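# Press the gauge pin on the magnet-marked fixture post

## Task

On the checking fixture, find the single post that has a yellow magnet on it. Press that post's gauge pin fully home and keep it fully in for one second (after that the spring is allowed to push it back out). Do not disturb the remaining three pins, and do not shift the magnet.

## Robot and tools

Robot: two UR20-type arms, left_arm and right_arm, each ending in a Robotiq 2F-85 two-finger gripper. Each wrist has a camera: cam_left_wrist and cam_right_wrist, both 896x504. Sessions are split into scenes, and finished_scene(scene=N) closes the current one for good.

Frames. Scene frame: origin at table-top height halfway between the nominal bases, +z up, +x out across the table, left_arm on the +y side. The calibrated left_arm base sits at (+0.060, +0.928, 0) and right_arm at (-0.064, -0.817, 0), each turned only slightly about z. Hand positions, velocities and Hand targets in results are given in that arm's own base frame. Offsets you command are taken along the current Hand target's own axes. Gripper axes: fingers extend along +z, open and close along y, and a camera block about 10 cm off-axis sits toward +x. end_effector_position is the point between the closed pads; closed fingertips reach about 19 mm past it.

Row layout (used by execute_actions and move): a flat list of 18 numbers. The first 9 are left_arm: dx, dy, dz, rx, ry, rz, then left gripper position, force_limit, speed. The next 9 are the same for right_arm. The six pose numbers are an offset from that arm's Hand target at the moment the action or move starts. They are not absolute poses. Scale: 1.0 = 0.6 m of travel or 180 degrees of turn. rx, ry, rz form a single rotation vector. All pose numbers lie in [-1, 1]. Six zeros mean re-command the current Hand target. Gripper position: +1 fully open (85 mm), pads touch near -0.8, -1 closes until something blocks it. force_limit and speed also run -1..+1. Both default to +1; speed is about 20, 85 or 150 mm/s at -1, 0, +1. To leave a gripper unchanged, repeat the three numbers you last sent, because 0 counts as a real command.

execute_actions(actions, cameras): actions is a list of actions. Each action is a table of 1 to 15 rows, one row per 1/30 s control step, and the last row is held until 15 steps have run. Every row in an action is measured from the pose at the start of that action. Each new action starts from the new Hand target, so sending the same offset again adds more motion. An empty list just returns state and images. cameras chooses which images come back: [] means none, null or ["all"] means all.

move(target, speed, blend, stop_force, zero, blocking, cameras): drives straight-line paths to one 18-number row, or through up to 15 rows. Every row is an offset from the same starting Hand targets. speed is in m/s, 0.002-0.5 (default 0.25). blend is a corner radius in m. stop_force is 6-120 N, shared by both arms, and ends an arm's path once its wrist sensor feels that much push against its motion. zero (default true) re-zeroes the sensor before the move. Do not use stop_force when moving off a contact, or when the gripper is rotating. blocking=false cannot be combined with stop_force. Paths do not avoid obstacles and run 10 s at most. The result adds a "move:" line giving the ending (done, off_target, moving, held, fault) and the limits that applied (paced = clipped, held = steps withheld).

wait(seconds 0-10) lets time pass while commands are held. stop brakes a running move. zoom_image(camera, region=[x0,y0,x1,y1] in pixels, at most 504x504) enlarges part of the most recent image. zero_wrist_force(arm) zeroes the sensor. read_manual only gives licence text.

Results list each arm's joint positions, torques, velocities ("within noise" when still), end_effector_position/quat, Hand target, Tool commands, and Wrist force/torque along the gripper axes. A third force line shows the peak since the last report. Gripper object_status: 0 moving, 1 blocked while opening, 2 blocked while closing (gripping), 3 reached position. position_measured is in counts: 3 open, 230 pads touching. Each step the controller clips commands to 150 mm and 16 degrees from the measured pose, so the gripper may stop short. Sending a further offset covers the remainder.

Plan: locate the post with the yellow magnet in the wrist images. Close the fingers so the fingertips make a pusher. Come in slowly along the pin's axis with a small stop_force. Push the pin until it bottoms out, wait about 1 s, then back straight away without stop_force.

Avoid: faults. A net force of roughly 150 N (±25) on an arm, or contact torque above the joint limits (wrist joints 98.4 N m), halts that arm for 10 s. Arms are stiff, so aiming even slightly beyond a firm contact can fault. Keep speed low near contact. Avoid hitting the other pins or the magnet, knocking anything off the table, and letting the arms collide with each other. Steer paths around an arm's own base. Do not keep pushing toward poses that cannot be reached, since this heats the motors (MOTOR HOT at 70 °C, brakes at 85 °C).

Each tool is called by a JSON object that holds its "api" and its "payload", one argument or row to a line.

## Session

{"api": "execute_actions", "payload": {
  "actions": []
}}

Scene clock: 0.00 s.
left_arm: end_effector_position=(+1.6020, +0.5513, +0.3701) position_measured=3 object_status=3 end_effector_quat_wxyz=(-0.049, +0.940, +0.190, +0.279) | right_arm: end_effector_position=(+0.4481, +0.4679, +0.3319) position_measured=3 object_status=3 end_effector_quat_wxyz=(-0.272, +0.502, +0.649, +0.503)
Joint positions: left_arm=[0.193 -0.686 0.985 -2.439 -1.472 -3.319] | right_arm=[4.007 -1.969 -2.772 1.193 2.076 2.519]
Joint velocities: within noise
Joint torques (N m): no reading
Motor temperatures (°C): left_arm=[24 35 26 39 34 34] | right_arm=[28 36 36 37 34 38]
Wrist force (N): no reading
Wrist torque (N m): no reading
Wrist force, peak (N): no reading
Hand target: left_arm +1.6020, +0.5513, +0.3701; -0.049, +0.940, +0.190, +0.279 | right_arm +0.4481, +0.4679, +0.3319; -0.272, +0.502, +0.649, +0.503
Tool commands: left_gripper/position=+1.0 left_gripper/force_limit=+1.0 left_gripper/speed=+1.0 right_gripper/position=+1.0 right_gripper/force_limit=+1.0 right_gripper/speed=+1.0
camera_calibration:
cam_left_wrist: T_world_to_cam=[[0.280293, -0.958412, -0.0536799, 0.116052], [-0.933418, -0.259082, -0.248208, 1.75325], [0.223978, 0.119677, -0.967218, 0.0591769], [0, 0, 0, 1]] pos_world=[1.59073, 0.558378, 0.498636]
cam_right_wrist: T_world_to_cam=[[0.956599, -0.136766, 0.25732, -0.433429], [0.120666, -0.61786, -0.776974, 0.502416], [0.265252, 0.774302, -0.574541, -0.162497], [0, 0, 0, 1]] pos_world=[0.397096, 0.376966, 0.408533]

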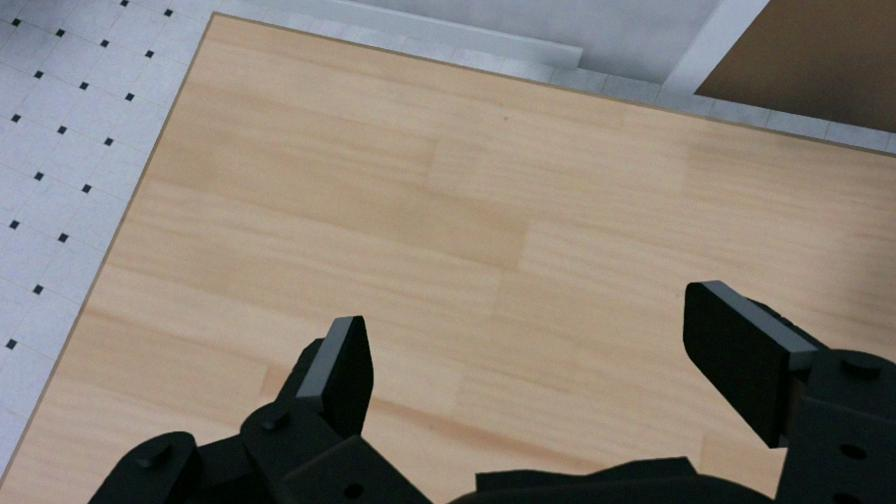

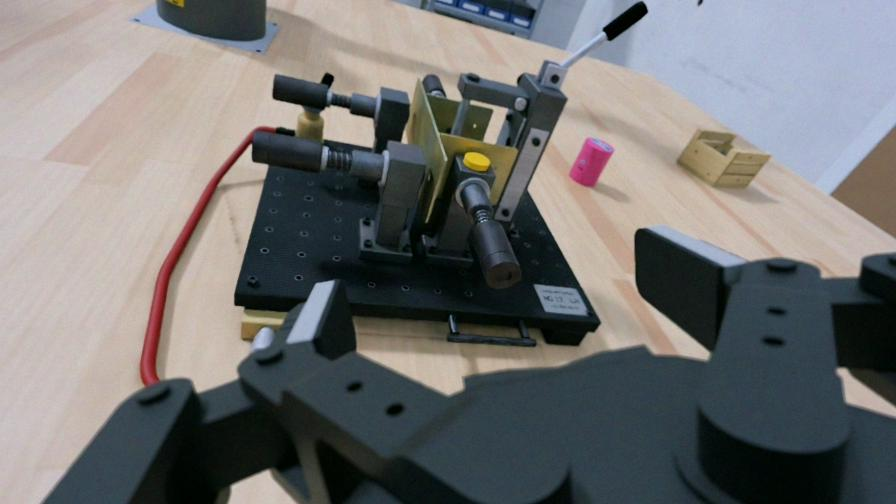

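{"api": "zoom_image", "payload": {
  "camera": "cam_right_wrist",
  "region": [230, 60, 610, 350]
}}

{"api": "move", "payload": {
  "target": [0,0,0,0,0,0,1,1,1,-0.015,0.263,0.009,0,0,0,-1,-1,0],
  "cameras": ["cam_right_wrist"]
}}

{"api": "zoom_image", "payload": {
  "camera": "cam_right_wrist",
  "region": [60, 60, 480, 350]
}}

Scaled by 1.326 from the camera's 896x504 image, which has a finer 1280x720 frame.

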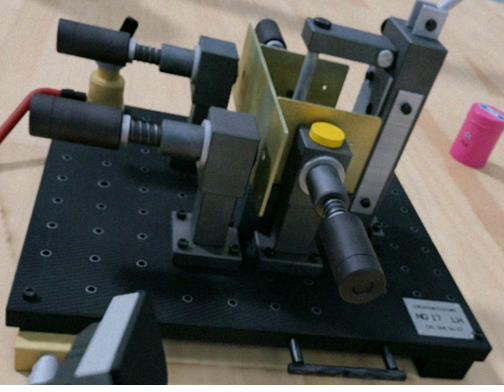

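Scene clock: 1.97 s.
left_arm: end_effector_position=(+1.6020, +0.5513, +0.3701) position_measured=3 object_status=3 end_effector_quat_wxyz=(-0.049, +0.940, +0.190, +0.279) | right_arm: end_effector_position=(+0.5980, +0.4680, +0.3821) position_measured=232 object_status=3 end_effector_quat_wxyz=(-0.272, +0.502, +0.649, +0.503)
Joint positions: left_arm=[0.193 -0.686 0.985 -2.439 -1.472 -3.319] | right_arm=[3.781 -1.877 -2.558 0.819 2.281 2.402]
Joint velocities: within noise
Joint torques (N m): left_arm=[3.17 -274.33 -104.64 -11.13 1.12 -0.56] | right_arm=[-15.06 118.94 52.97 2.15 7.49 -6.13]
Motor temperatures (°C): left_arm=[24 35 26 39 34 34] | right_arm=[28 36 36 37 34 38]
Wrist force (N): left_arm=[0.2 -0.2 -0.1] | right_arm=[-1.1 -0.9 0.5]
Wrist torque (N m): left_arm=[-0.03 -0.03 0.00] | right_arm=[-0.29 0.45 -0.23]
Wrist force, peak (N): left_arm=[0.4 -0.4 -0.3] | right_arm=[-1.2 2.7 0.2]
Hand target: left_arm +1.6020, +0.5513, +0.3701; -0.049, +0.940, +0.190, +0.279 | right_arm +0.5981, +0.4680, +0.3821; -0.272, +0.502, +0.649, +0.503
Off the commanded pose: left_arm 0.000 m, 0 deg | right_arm 0.000 m, 0 deg.
move: done
camera_calibration:
cam_right_wrist: T_world_to_cam=[[0.956603, -0.136787, 0.257294, -0.589706], [0.120634, -0.617854, -0.776983, 0.523395], [0.265251, 0.774303, -0.57454, -0.173428], [0, 0, 0, 1]] pos_world=[0.546977, 0.377004, 0.458756]
Images, in order (width x height): cam_right_wrist 896x504.

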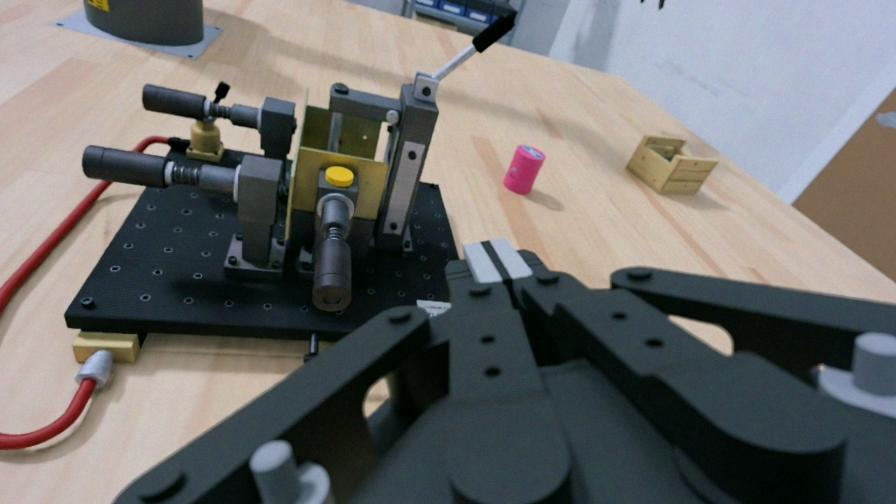

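Scaled by 1.200 from the camera's 896x504 image, which has a finer 1280x720 frame.

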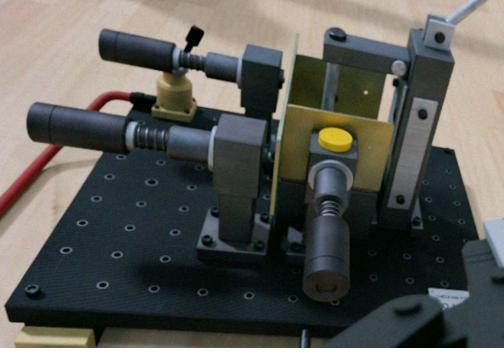

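{"api": "move", "payload": {
  "target": [0,0,0,0,0,0,1,1,1,-0.2106,-0.1943,0.3485,0.012,0.127,0,-1,-1,0],
  "cameras": ["cam_right_wrist"]
}}

{"api": "zoom_image", "payload": {
  "camera": "cam_right_wrist",
  "region": [300, 60, 700, 360]
}}

Scene clock: 4.50 s.
left_arm: end_effector_position=(+1.6020, +0.5513, +0.3701) position_measured=3 object_status=3 end_effector_quat_wxyz=(-0.049, +0.940, +0.190, +0.279) | right_arm: end_effector_position=(+0.5750, +0.5631, +0.2333) position_measured=232 object_status=3 end_effector_quat_wxyz=(-0.360, +0.430, +0.619, +0.550)
Joint positions: left_arm=[0.193 -0.686 0.985 -2.439 -1.472 -3.319] | right_arm=[3.863 -2.35 -2.446 1.454 2.383 2.61]
Joint velocities: within noise
Joint torques (N m): left_arm=[3.78 -277.44 -106.6 -11.78 1.8 0.58] | right_arm=[-23.31 169.67 -16.51 0.15 -3.52 -7.85]
Motor temperatures (°C): left_arm=[24 35 26 39 34 34] | right_arm=[28 36 36 37 34 38]
Wrist force (N): left_arm=[0.0 0.0 0.1] | right_arm=[0.0 0.1 -0.9]
Wrist torque (N m): left_arm=[-0.01 -0.01 -0.01] | right_arm=[-0.14 0.11 -0.31]
Wrist force, peak (N): left_arm=[-0.4 -0.1 -0.3] | right_arm=[-16.2 -3.8 10.8]
Hand target: left_arm +1.6020, +0.5513, +0.3701; -0.049, +0.940, +0.190, +0.279 | right_arm +0.5750, +0.5631, +0.2333; -0.359, +0.430, +0.619, +0.550 (not the last commanded pose)
Off the commanded pose: left_arm 0.000 m, 0 deg | right_arm 0.093 m, 9 deg.
move: held (right_arm; a check stopped the path); limits=held
pose unreachable (right arm): on one or more control steps of this call, first in action 0 (counted from 0), this arm could not follow its commanded pose, so it was not sent that pose on those steps. It may still have moved: this result reports where it is.
cause: moving toward the commanded pose would bring two parts of the arm too close to each other (its gripper and another part of the arm, with joints 4 (wrist 1) to 6 (wrist 3) between them).
camera_calibration:
cam_right_wrist: T_world_to_cam=[[0.971931, -0.0668172, 0.225576, -0.557214], [0.178491, -0.415208, -0.892045, 0.348757], [0.153265, 0.90727, -0.391627, -0.379666], [0, 0, 0, 1]] pos_world=[0.537514, 0.452035, 0.288113]
Images, in order (width x height): cam_right_wrist 896x504.

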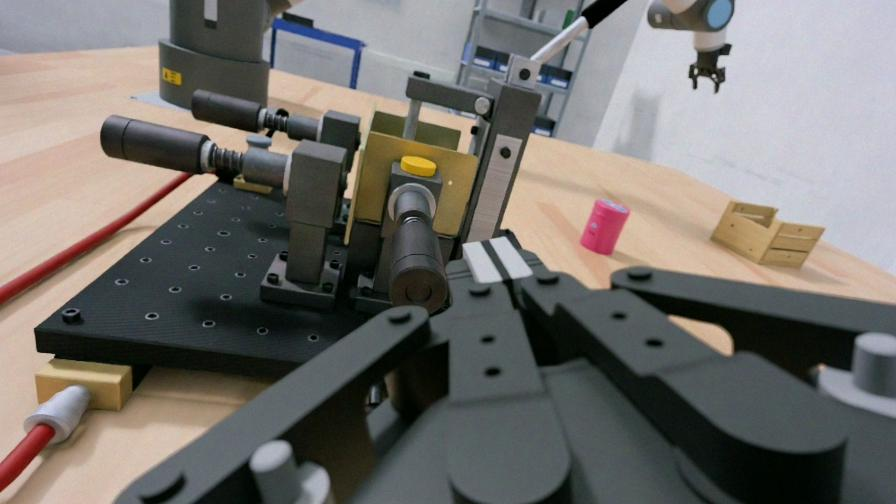

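Scaled by 1.260 from the camera's 896x504 image, which has a finer 1280x720 frame.

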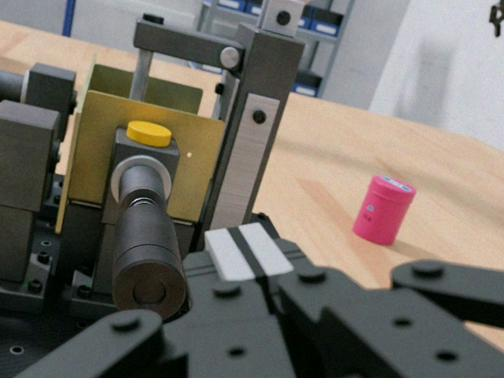

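{"api": "move", "payload": {
  "target": [0,0,0,0,0,0,1,1,1,0,0,-0.03,0,0,0.61,-1,-1,0],
  "cameras": ["cam_right_wrist"],
  "speed": 0.4
}}

Scene clock: 8.23 s.
left_arm: end_effector_position=(+1.6020, +0.5513, +0.3701) position_measured=3 object_status=3 end_effector_quat_wxyz=(-0.049, +0.940, +0.190, +0.279) | right_arm: end_effector_position=(+0.5746, +0.5452, +0.2358) position_measured=232 object_status=3 end_effector_quat_wxyz=(-0.656, +0.754, +0.004, +0.022)
Joint positions: left_arm=[0.193 -0.686 0.985 -2.439 -1.472 -3.319] | right_arm=[3.839 -2.347 -2.458 1.457 2.405 4.52]
Joint velocities: within noise
Joint torques (N m): left_arm=[4.32 -282.13 -109.43 -11.41 3.19 1.26] | right_arm=[11.17 128.64 14.64 11.32 -3.46 5.04]
Motor temperatures (°C): left_arm=[24 35 26 39 34 34] | right_arm=[28 36 36 37 34 38]
Wrist force (N): left_arm=[0.3 0.2 -0.2] | right_arm=[-1.6 2.7 -0.4]
Wrist torque (N m): left_arm=[0.03 -0.06 0.00] | right_arm=[0.61 0.21 -1.18]
Wrist force, peak (N): left_arm=[0.1 0.5 -0.3] | right_arm=[-1.7 2.9 -0.2]
Hand target: left_arm +1.6020, +0.5513, +0.3701; -0.049, +0.940, +0.190, +0.279 | right_arm +0.5745, +0.5452, +0.2357; -0.657, +0.754, +0.004, +0.022
Off the commanded pose: left_arm 0.000 m, 0 deg | right_arm 0.000 m, 0 deg.
move: done
camera_calibration:
cam_right_wrist: T_world_to_cam=[[-0.13017, -0.201931, -0.970711, 0.430401], [-0.955468, -0.235959, 0.177211, 0.645369], [-0.264832, 0.950551, -0.162224, -0.199833], [0, 0, 0, 1]] pos_world=[0.619733, 0.429144, 0.271011]
Images, in order (width x height): cam_right_wrist 896x504.

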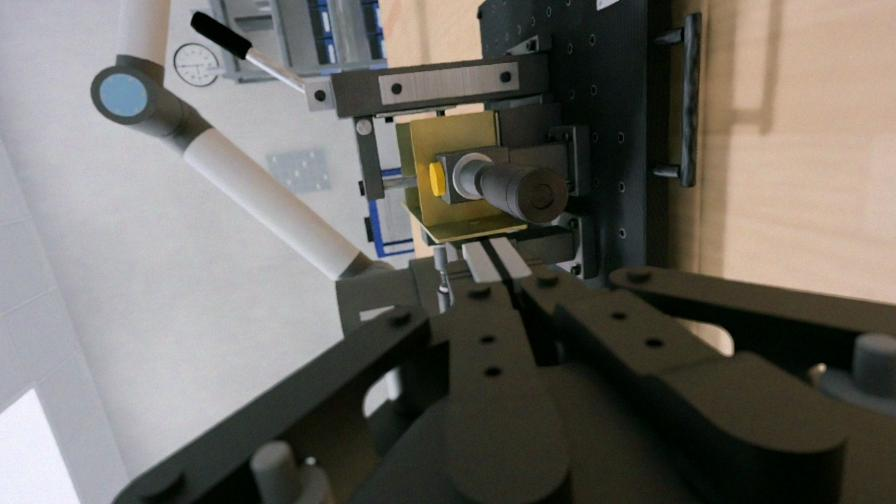

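{"api": "move", "payload": {
  "target": [0,0,0,0,0,0,1,1,1,-0.0185,0.1075,0.1408,0.0437,-0.016,0,-1,-1,0],
  "cameras": ["cam_right_wrist"]
}}

{"api": "zoom_image", "payload": {
  "camera": "cam_right_wrist",
  "region": [350, 50, 700, 300]
}}

Scene clock: 9.40 s.
left_arm: end_effector_position=(+1.6020, +0.5513, +0.3701) position_measured=3 object_status=3 end_effector_quat_wxyz=(-0.049, +0.940, +0.190, +0.279) | right_arm: end_effector_position=(+0.5736, +0.5546, +0.2263) position_measured=232 object_status=3 end_effector_quat_wxyz=(-0.662, +0.749, +0.007, +0.019)
Joint positions: left_arm=[0.193 -0.686 0.985 -2.439 -1.472 -3.319] | right_arm=[3.849 -2.373 -2.442 1.491 2.406 4.538]
Joint velocities: within noise
Joint torques (N m): left_arm=[0.25 -281.32 -112.34 -11 3.33 0.87] | right_arm=[-18.35 168.61 -15.83 0.25 -3.31 -7.49]
Motor temperatures (°C): left_arm=[24 35 26 39 34 34] | right_arm=[28 36 36 37 34 38]
Wrist force (N): left_arm=[0.0 -0.2 0.2] | right_arm=[-1.1 2.6 -0.1]
Wrist torque (N m): left_arm=[-0.03 0.00 -0.01] | right_arm=[0.62 0.15 -1.18]
Wrist force, peak (N): left_arm=[0.2 -0.2 -0.4] | right_arm=[-1.0 15.9 9.7]
Hand target: left_arm +1.6020, +0.5513, +0.3701; -0.049, +0.940, +0.190, +0.279 | right_arm +0.5737, +0.5546, +0.2264; -0.662, +0.749, +0.007, +0.019 (not the last commanded pose)
Off the commanded pose: left_arm 0.000 m, 0 deg | right_arm 0.094 m, 7 deg.
move: held (right_arm; a check stopped the path); limits=held
pose unreachable (right arm): on one or more control steps of this call, first in action 0 (counted from 0), this arm could not follow its commanded pose, so it was not sent that pose on those steps. It may still have moved: this result reports where it is.
cause: moving toward the commanded pose would bring two parts of the arm too close to each other (its gripper and another part of the arm, with joints 4 (wrist 1) to 6 (wrist 3) between them).
camera_calibration:
cam_right_wrist: T_world_to_cam=[[-0.129615, -0.187859, -0.973606, 0.415554], [-0.95349, -0.245865, 0.174377, 0.653353], [-0.272134, 0.950926, -0.147254, -0.209994], [0, 0, 0, 1]] pos_world=[0.619681, 0.438391, 0.259734]
Images, in order (width x height): cam_right_wrist 896x504.

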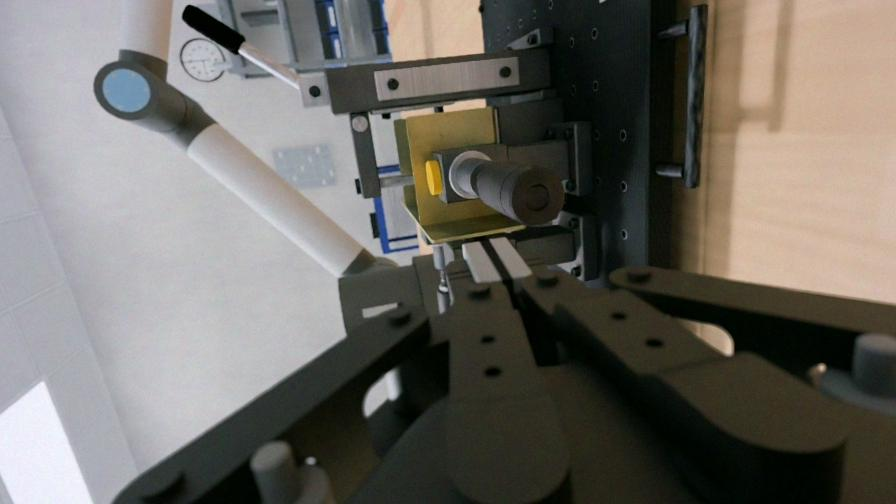

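Scaled by 1.440 from the camera's 896x504 image, which has a finer 1280x720 frame.

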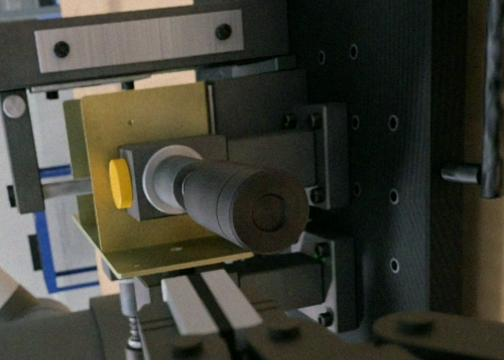

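{"api": "move", "payload": {
  "target": [
    [0,0,0,0,0,0,1,1,1,-0.01,-0.038,-0.0217,-0.2295,-0.2295,-0.461,-1,-1,0],
    [0,0,0,0,0,0,1,1,1,-0.0167,0.0757,0.118,-0.2295,-0.2295,-0.461,-1,-1,0]
  ],
  "cameras": ["cam_right_wrist"],
  "speed": 0.4,
  "blend": 0.02
}}

{"api": "zoom_image", "payload": {
  "camera": "cam_right_wrist",
  "region": [250, 50, 650, 400]
}}

Scene clock: 14.90 s.
left_arm: end_effector_position=(+1.6020, +0.5513, +0.3701) position_measured=3 object_status=3 end_effector_quat_wxyz=(-0.049, +0.940, +0.190, +0.279) | right_arm: end_effector_position=(+0.5667, +0.6193, +0.1725) position_measured=232 object_status=3 end_effector_quat_wxyz=(-0.169, +0.684, +0.681, +0.198) end_effector_velocity=(+0.000, +0.001, -0.003) end_effector_angular_velocity=(-0.002, +0.001, -0.001)
Joint positions: left_arm=[0.193 -0.686 0.985 -2.439 -1.472 -3.319] | right_arm=[4.111 -1.868 -2.435 0.057 1.823 2.606]
Joint velocities: left_arm=[within noise] | right_arm=[0.001 -0.005 0.001 0.002 -0.001 0.002]
Joint torques (N m): left_arm=[9.17 -288.2 -117.51 -11.03 5.48 2.61] | right_arm=[22.63 86.31 69.69 16 -3.54 4.95]
Motor temperatures (°C): left_arm=[24 35 26 39 34 34] | right_arm=[28 36 36 37 34 38]
Wrist force (N): left_arm=[0.0 0.0 0.0] | right_arm=[-0.3 1.3 0.9]
Wrist torque (N m): left_arm=[0.00 0.01 -0.01] | right_arm=[0.82 0.31 -0.51]
Wrist force, peak (N): left_arm=[0.5 -0.2 -0.3] | right_arm=[0.2 2.1 -4.3]
Hand target: left_arm +1.6020, +0.5513, +0.3701; -0.049, +0.940, +0.190, +0.279 | right_arm +0.5667, +0.6194, +0.1723; -0.169, +0.684, +0.681, +0.198
Off the commanded pose: left_arm 0.000 m, 0 deg | right_arm 0.000 m, 0 deg.
move: done
camera_calibration:
cam_right_wrist: T_world_to_cam=[[0.981286, -0.191822, 0.016787, -0.423508], [-0.182752, -0.955242, -0.232627, 0.744781], [0.0606586, 0.225205, -0.972421, 0.121855], [0, 0, 0, 1]] pos_world=[0.5443, 0.602765, 0.29886]
Images, in order (width x height): cam_right_wrist 896x504.

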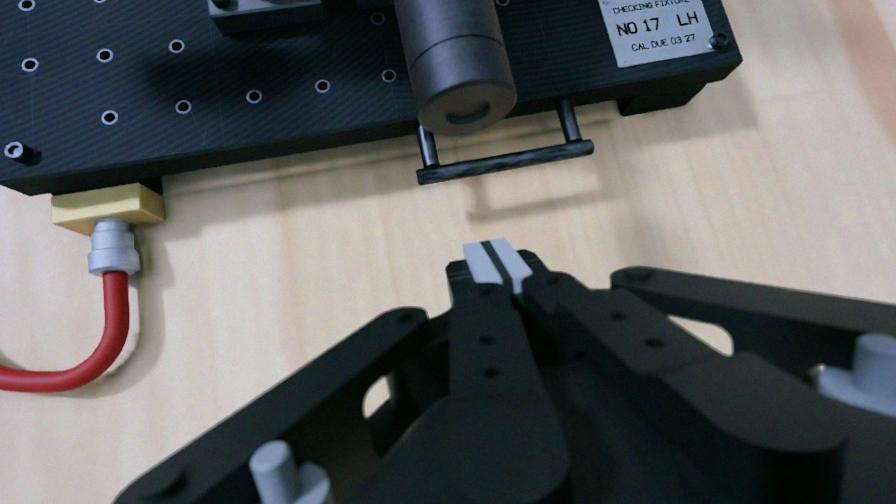

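Scaled by 1.260 from the camera's 896x504 image, which has a finer 1280x720 frame.

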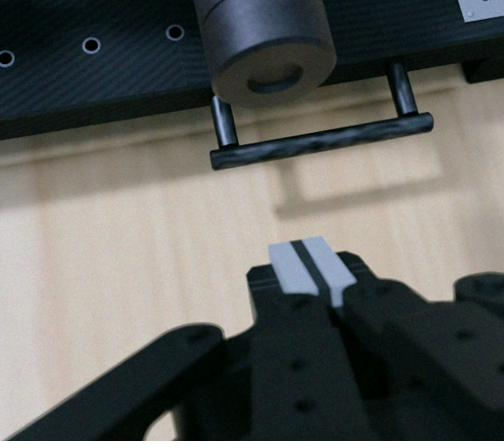

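{"api": "move", "payload": {
  "target": [0,0,0,0,0,0,1,1,1,0.1227,0,0.0708,0,0,0,-1,-1,0],
  "cameras": ["cam_right_wrist"],
  "speed": 0.03,
  "stop_force": 45
}}

Scene clock: 19.13 s.
left_arm: end_effector_position=(+1.6020, +0.5513, +0.3701) position_measured=3 object_status=3 end_effector_quat_wxyz=(-0.049, +0.940, +0.190, +0.279) | right_arm: end_effector_position=(+0.5676, +0.6841, +0.1724) position_measured=232 object_status=3 end_effector_quat_wxyz=(-0.169, +0.684, +0.681, +0.198)
Joint positions: left_arm=[0.193 -0.686 0.985 -2.439 -1.472 -3.319] | right_arm=[4.16 -1.903 -2.374 0.042 1.801 2.65]
Joint velocities: within noise
Joint torques (N m): left_arm=[10.89 -285.3 -117.56 -10.11 5.37 1.98] | right_arm=[-1.6 145.12 66.57 20.85 9.24 -6.97]
Motor temperatures (°C): left_arm=[24 35 26 39 34 34] | right_arm=[28 35 36 37 34 38]
Wrist force (N): left_arm=[0.2 0.0 -0.2] | right_arm=[-27.9 3.7 -4.7]
Wrist torque (N m): left_arm=[-0.01 -0.03 0.00] | right_arm=[0.89 0.04 -0.53]
Wrist force, peak (N): left_arm=[0.5 0.2 -0.2] | right_arm=[-99.2 -1.3 -93.2]
Hand target: left_arm +1.6020, +0.5513, +0.3701; -0.049, +0.940, +0.190, +0.279 | right_arm +0.5676, +0.6841, +0.1724; -0.169, +0.684, +0.681, +0.198 (not the last commanded pose)
Off the commanded pose: left_arm 0.000 m, 0 deg | right_arm 0.020 m, 0 deg.
move: contact (right_arm)
camera_calibration:
cam_right_wrist: T_world_to_cam=[[0.981293, -0.19179, 0.0167696, -0.412046], [-0.182723, -0.955242, -0.232646, 0.806836], [0.0606382, 0.22523, -0.972417, 0.107158], [0, 0, 0, 1]] pos_world=[0.545267, 0.667563, 0.29882]
Images, in order (width x height): cam_right_wrist 896x504.

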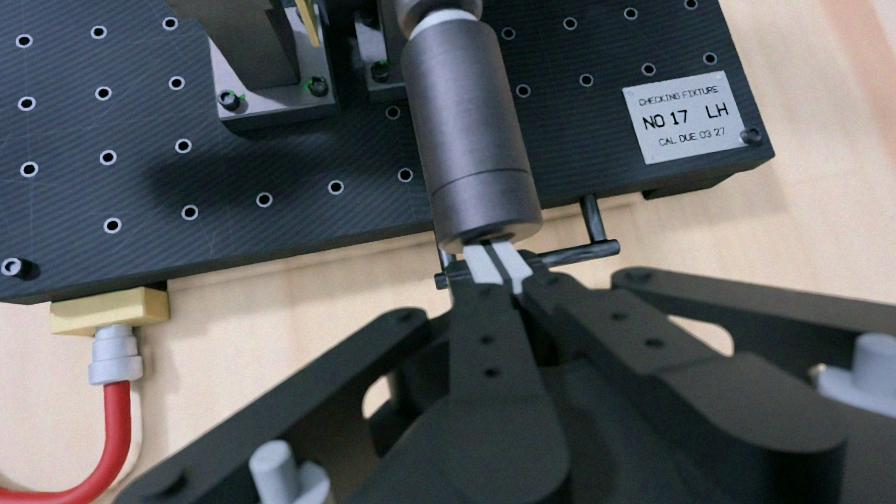

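{"api": "zoom_image", "payload": {
  "camera": "cam_right_wrist",
  "region": [350, 0, 650, 280]
}}

Scaled by 1.680 from the camera's 896x504 image, which has a finer 1280x720 frame.

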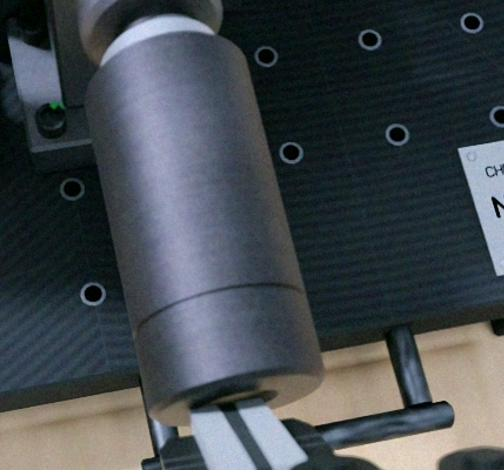

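{"api": "move", "payload": {
  "target": [0,0,0,0,0,0,1,1,1,0.0173,0,0.01,0,0,0,-1,-1,0],
  "cameras": ["cam_right_wrist"],
  "speed": 0.004,
  "stop_force": 30
}}

{"api": "zoom_image", "payload": {
  "camera": "cam_right_wrist",
  "region": [350, 0, 650, 280]
}}

Scene clock: 20.47 s.
left_arm: end_effector_position=(+1.6020, +0.5513, +0.3701) position_measured=3 object_status=3 end_effector_quat_wxyz=(-0.049, +0.940, +0.190, +0.279) | right_arm: end_effector_position=(+0.5677, +0.6844, +0.1724) position_measured=232 object_status=3 end_effector_quat_wxyz=(-0.169, +0.684, +0.681, +0.198)
Joint positions: left_arm=[0.193 -0.686 0.985 -2.439 -1.472 -3.319] | right_arm=[4.16 -1.903 -2.374 0.042 1.8 2.65]
Joint velocities: within noise
Joint torques (N m): left_arm=[9.25 -284.31 -118.22 -10.31 4.96 2.21] | right_arm=[18.57 129.31 89.17 24.86 12.99 -5.36]
Motor temperatures (°C): left_arm=[24 35 26 39 34 34] | right_arm=[28 35 36 37 34 38]
Wrist force (N): left_arm=[0.0 -0.1 0.1] | right_arm=[-52.1 -1.0 -41.5]
Wrist torque (N m): left_arm=[-0.03 0.00 0.00] | right_arm=[1.04 0.12 -0.61]
Wrist force, peak (N): left_arm=[0.4 -0.1 -0.2] | right_arm=[-55.9 -2.4 -42.6]
Hand target: left_arm +1.6020, +0.5513, +0.3701; -0.049, +0.940, +0.190, +0.279 | right_arm +0.5676, +0.6844, +0.1724; -0.169, +0.684, +0.681, +0.198 (not the last commanded pose)
Off the commanded pose: left_arm 0.000 m, 0 deg | right_arm 0.012 m, 0 deg.
move: contact (right_arm)
camera_calibration:
cam_right_wrist: T_world_to_cam=[[0.981287, -0.191816, 0.0168285, -0.411999], [-0.182745, -0.955276, -0.232489, 0.807121], [0.0606712, 0.225063, -0.972453, 0.107142], [0, 0, 0, 1]] pos_world=[0.545286, 0.667882, 0.298771]
Images, in order (width x height): cam_right_wrist 896x504.

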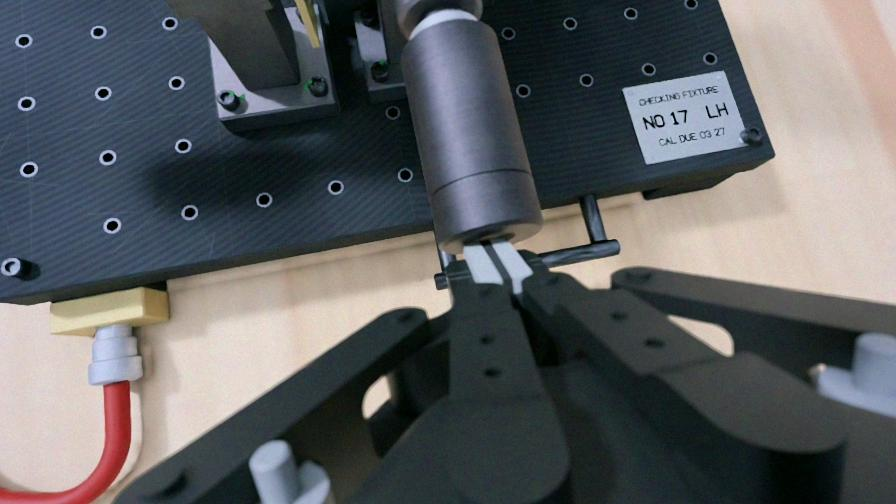

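Scaled by 1.680 from the camera's 896x504 image, which has a finer 1280x720 frame.

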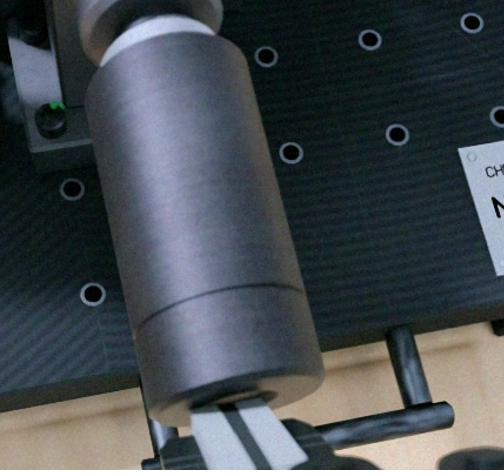

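{"api": "wait", "payload": {
  "seconds": 1.3,
  "cameras": []
}}

{"api": "move", "payload": {
  "target": [0,0,0,0,0,0,1,1,1,-0.115,0,-0.067,0,0,0,-1,-1,0],
  "cameras": ["cam_right_wrist"],
  "speed": 0.06
}}

Scene clock: 21.97 s.
left_arm: end_effector_position=(+1.6020, +0.5513, +0.3701) position_measured=3 object_status=3 end_effector_quat_wxyz=(-0.049, +0.940, +0.190, +0.279) | right_arm: end_effector_position=(+0.5676, +0.6844, +0.1724) position_measured=232 object_status=3 end_effector_quat_wxyz=(-0.169, +0.684, +0.681, +0.198)
Joint positions: left_arm=[0.193 -0.686 0.985 -2.439 -1.472 -3.319] | right_arm=[4.16 -1.903 -2.374 0.042 1.8 2.65]
Joint velocities: within noise
Joint torques (N m): left_arm=[10.02 -289.31 -120.53 -10.25 5.87 2.62] | right_arm=[15.13 135.61 85.35 22.91 13.41 -6.81]
Motor temperatures (°C): left_arm=[24 35 26 38 34 34] | right_arm=[28 35 36 37 34 38]
Wrist force (N): left_arm=[0.1 0.1 -0.1] | right_arm=[-48.0 0.0 -35.6]
Wrist torque (N m): left_arm=[0.02 -0.03 -0.01] | right_arm=[0.99 0.15 -0.59]
Wrist force, peak (N): left_arm=[0.0 -0.6 0.1] | right_arm=[-51.3 -1.1 -41.3]
Hand target: left_arm +1.6020, +0.5513, +0.3701; -0.049, +0.940, +0.190, +0.279 | right_arm +0.5676, +0.6844, +0.1724; -0.169, +0.684, +0.681, +0.198 (not the last commanded pose)
Tool commands: left_gripper/position=+1.0 left_gripper/force_limit=+1.0 left_gripper/speed=+1.0 right_gripper/position=-1.0 right_gripper/force_limit=-1.0 right_gripper/speed=+0.0
Off the commanded pose: left_arm 0.000 m, 0 deg | right_arm 0.012 m, 0 deg.
wait: 1.30 s; at rest from the start
No camera images: "cameras" was empty.

Scene clock: 23.67 s.
left_arm: end_effector_position=(+1.6020, +0.5513, +0.3701) position_measured=3 object_status=3 end_effector_quat_wxyz=(-0.049, +0.940, +0.190, +0.279) | right_arm: end_effector_position=(+0.5664, +0.6047, +0.1726) position_measured=232 object_status=3 end_effector_quat_wxyz=(-0.169, +0.684, +0.681, +0.198)
Joint positions: left_arm=[0.193 -0.686 0.985 -2.439 -1.472 -3.319] | right_arm=[4.099 -1.86 -2.448 0.059 1.828 2.594]
Joint velocities: within noise
Joint torques (N m): left_arm=[12.54 -287.02 -117.05 -10.02 4.37 2.49] | right_arm=[-32.46 131.46 34.17 16.56 5.6 -6.48]
Motor temperatures (°C): left_arm=[24 35 26 38 34 34] | right_arm=[28 35 36 37 34 38]
Wrist force (N): left_arm=[0.0 -0.2 0.2] | right_arm=[2.0 0.6 3.4]
Wrist torque (N m): left_arm=[-0.05 0.00 0.00] | right_arm=[0.67 -0.14 -0.53]
Wrist force, peak (N): left_arm=[0.0 -0.4 -0.1] | right_arm=[-47.4 0.0 -35.1]
Hand target: left_arm +1.6020, +0.5513, +0.3701; -0.049, +0.940, +0.190, +0.279 | right_arm +0.5664, +0.6045, +0.1726; -0.169, +0.684, +0.681, +0.198
Off the commanded pose: left_arm 0.000 m, 0 deg | right_arm 0.000 m, 0 deg.
move: done
camera_calibration:
cam_right_wrist: T_world_to_cam=[[0.981303, -0.191731, 0.0168502, -0.426157], [-0.182651, -0.955272, -0.232583, 0.730796], [0.0606898, 0.225156, -0.972431, 0.125337], [0, 0, 0, 1]] pos_world=[0.544063, 0.588181, 0.299033]
Images, in order (width x height): cam_right_wrist 896x504.

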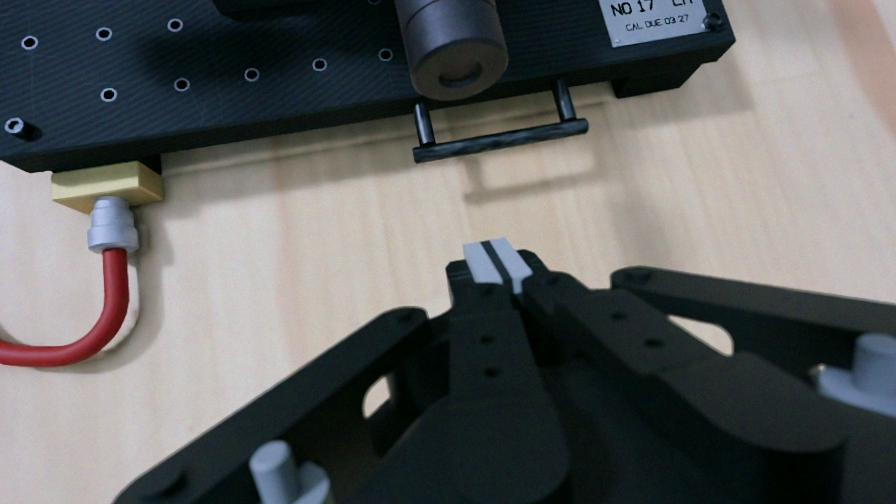

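Good.

{"api": "finished_scene", "payload": {
  "scene": 2
}}

The scene is finished: the task was done.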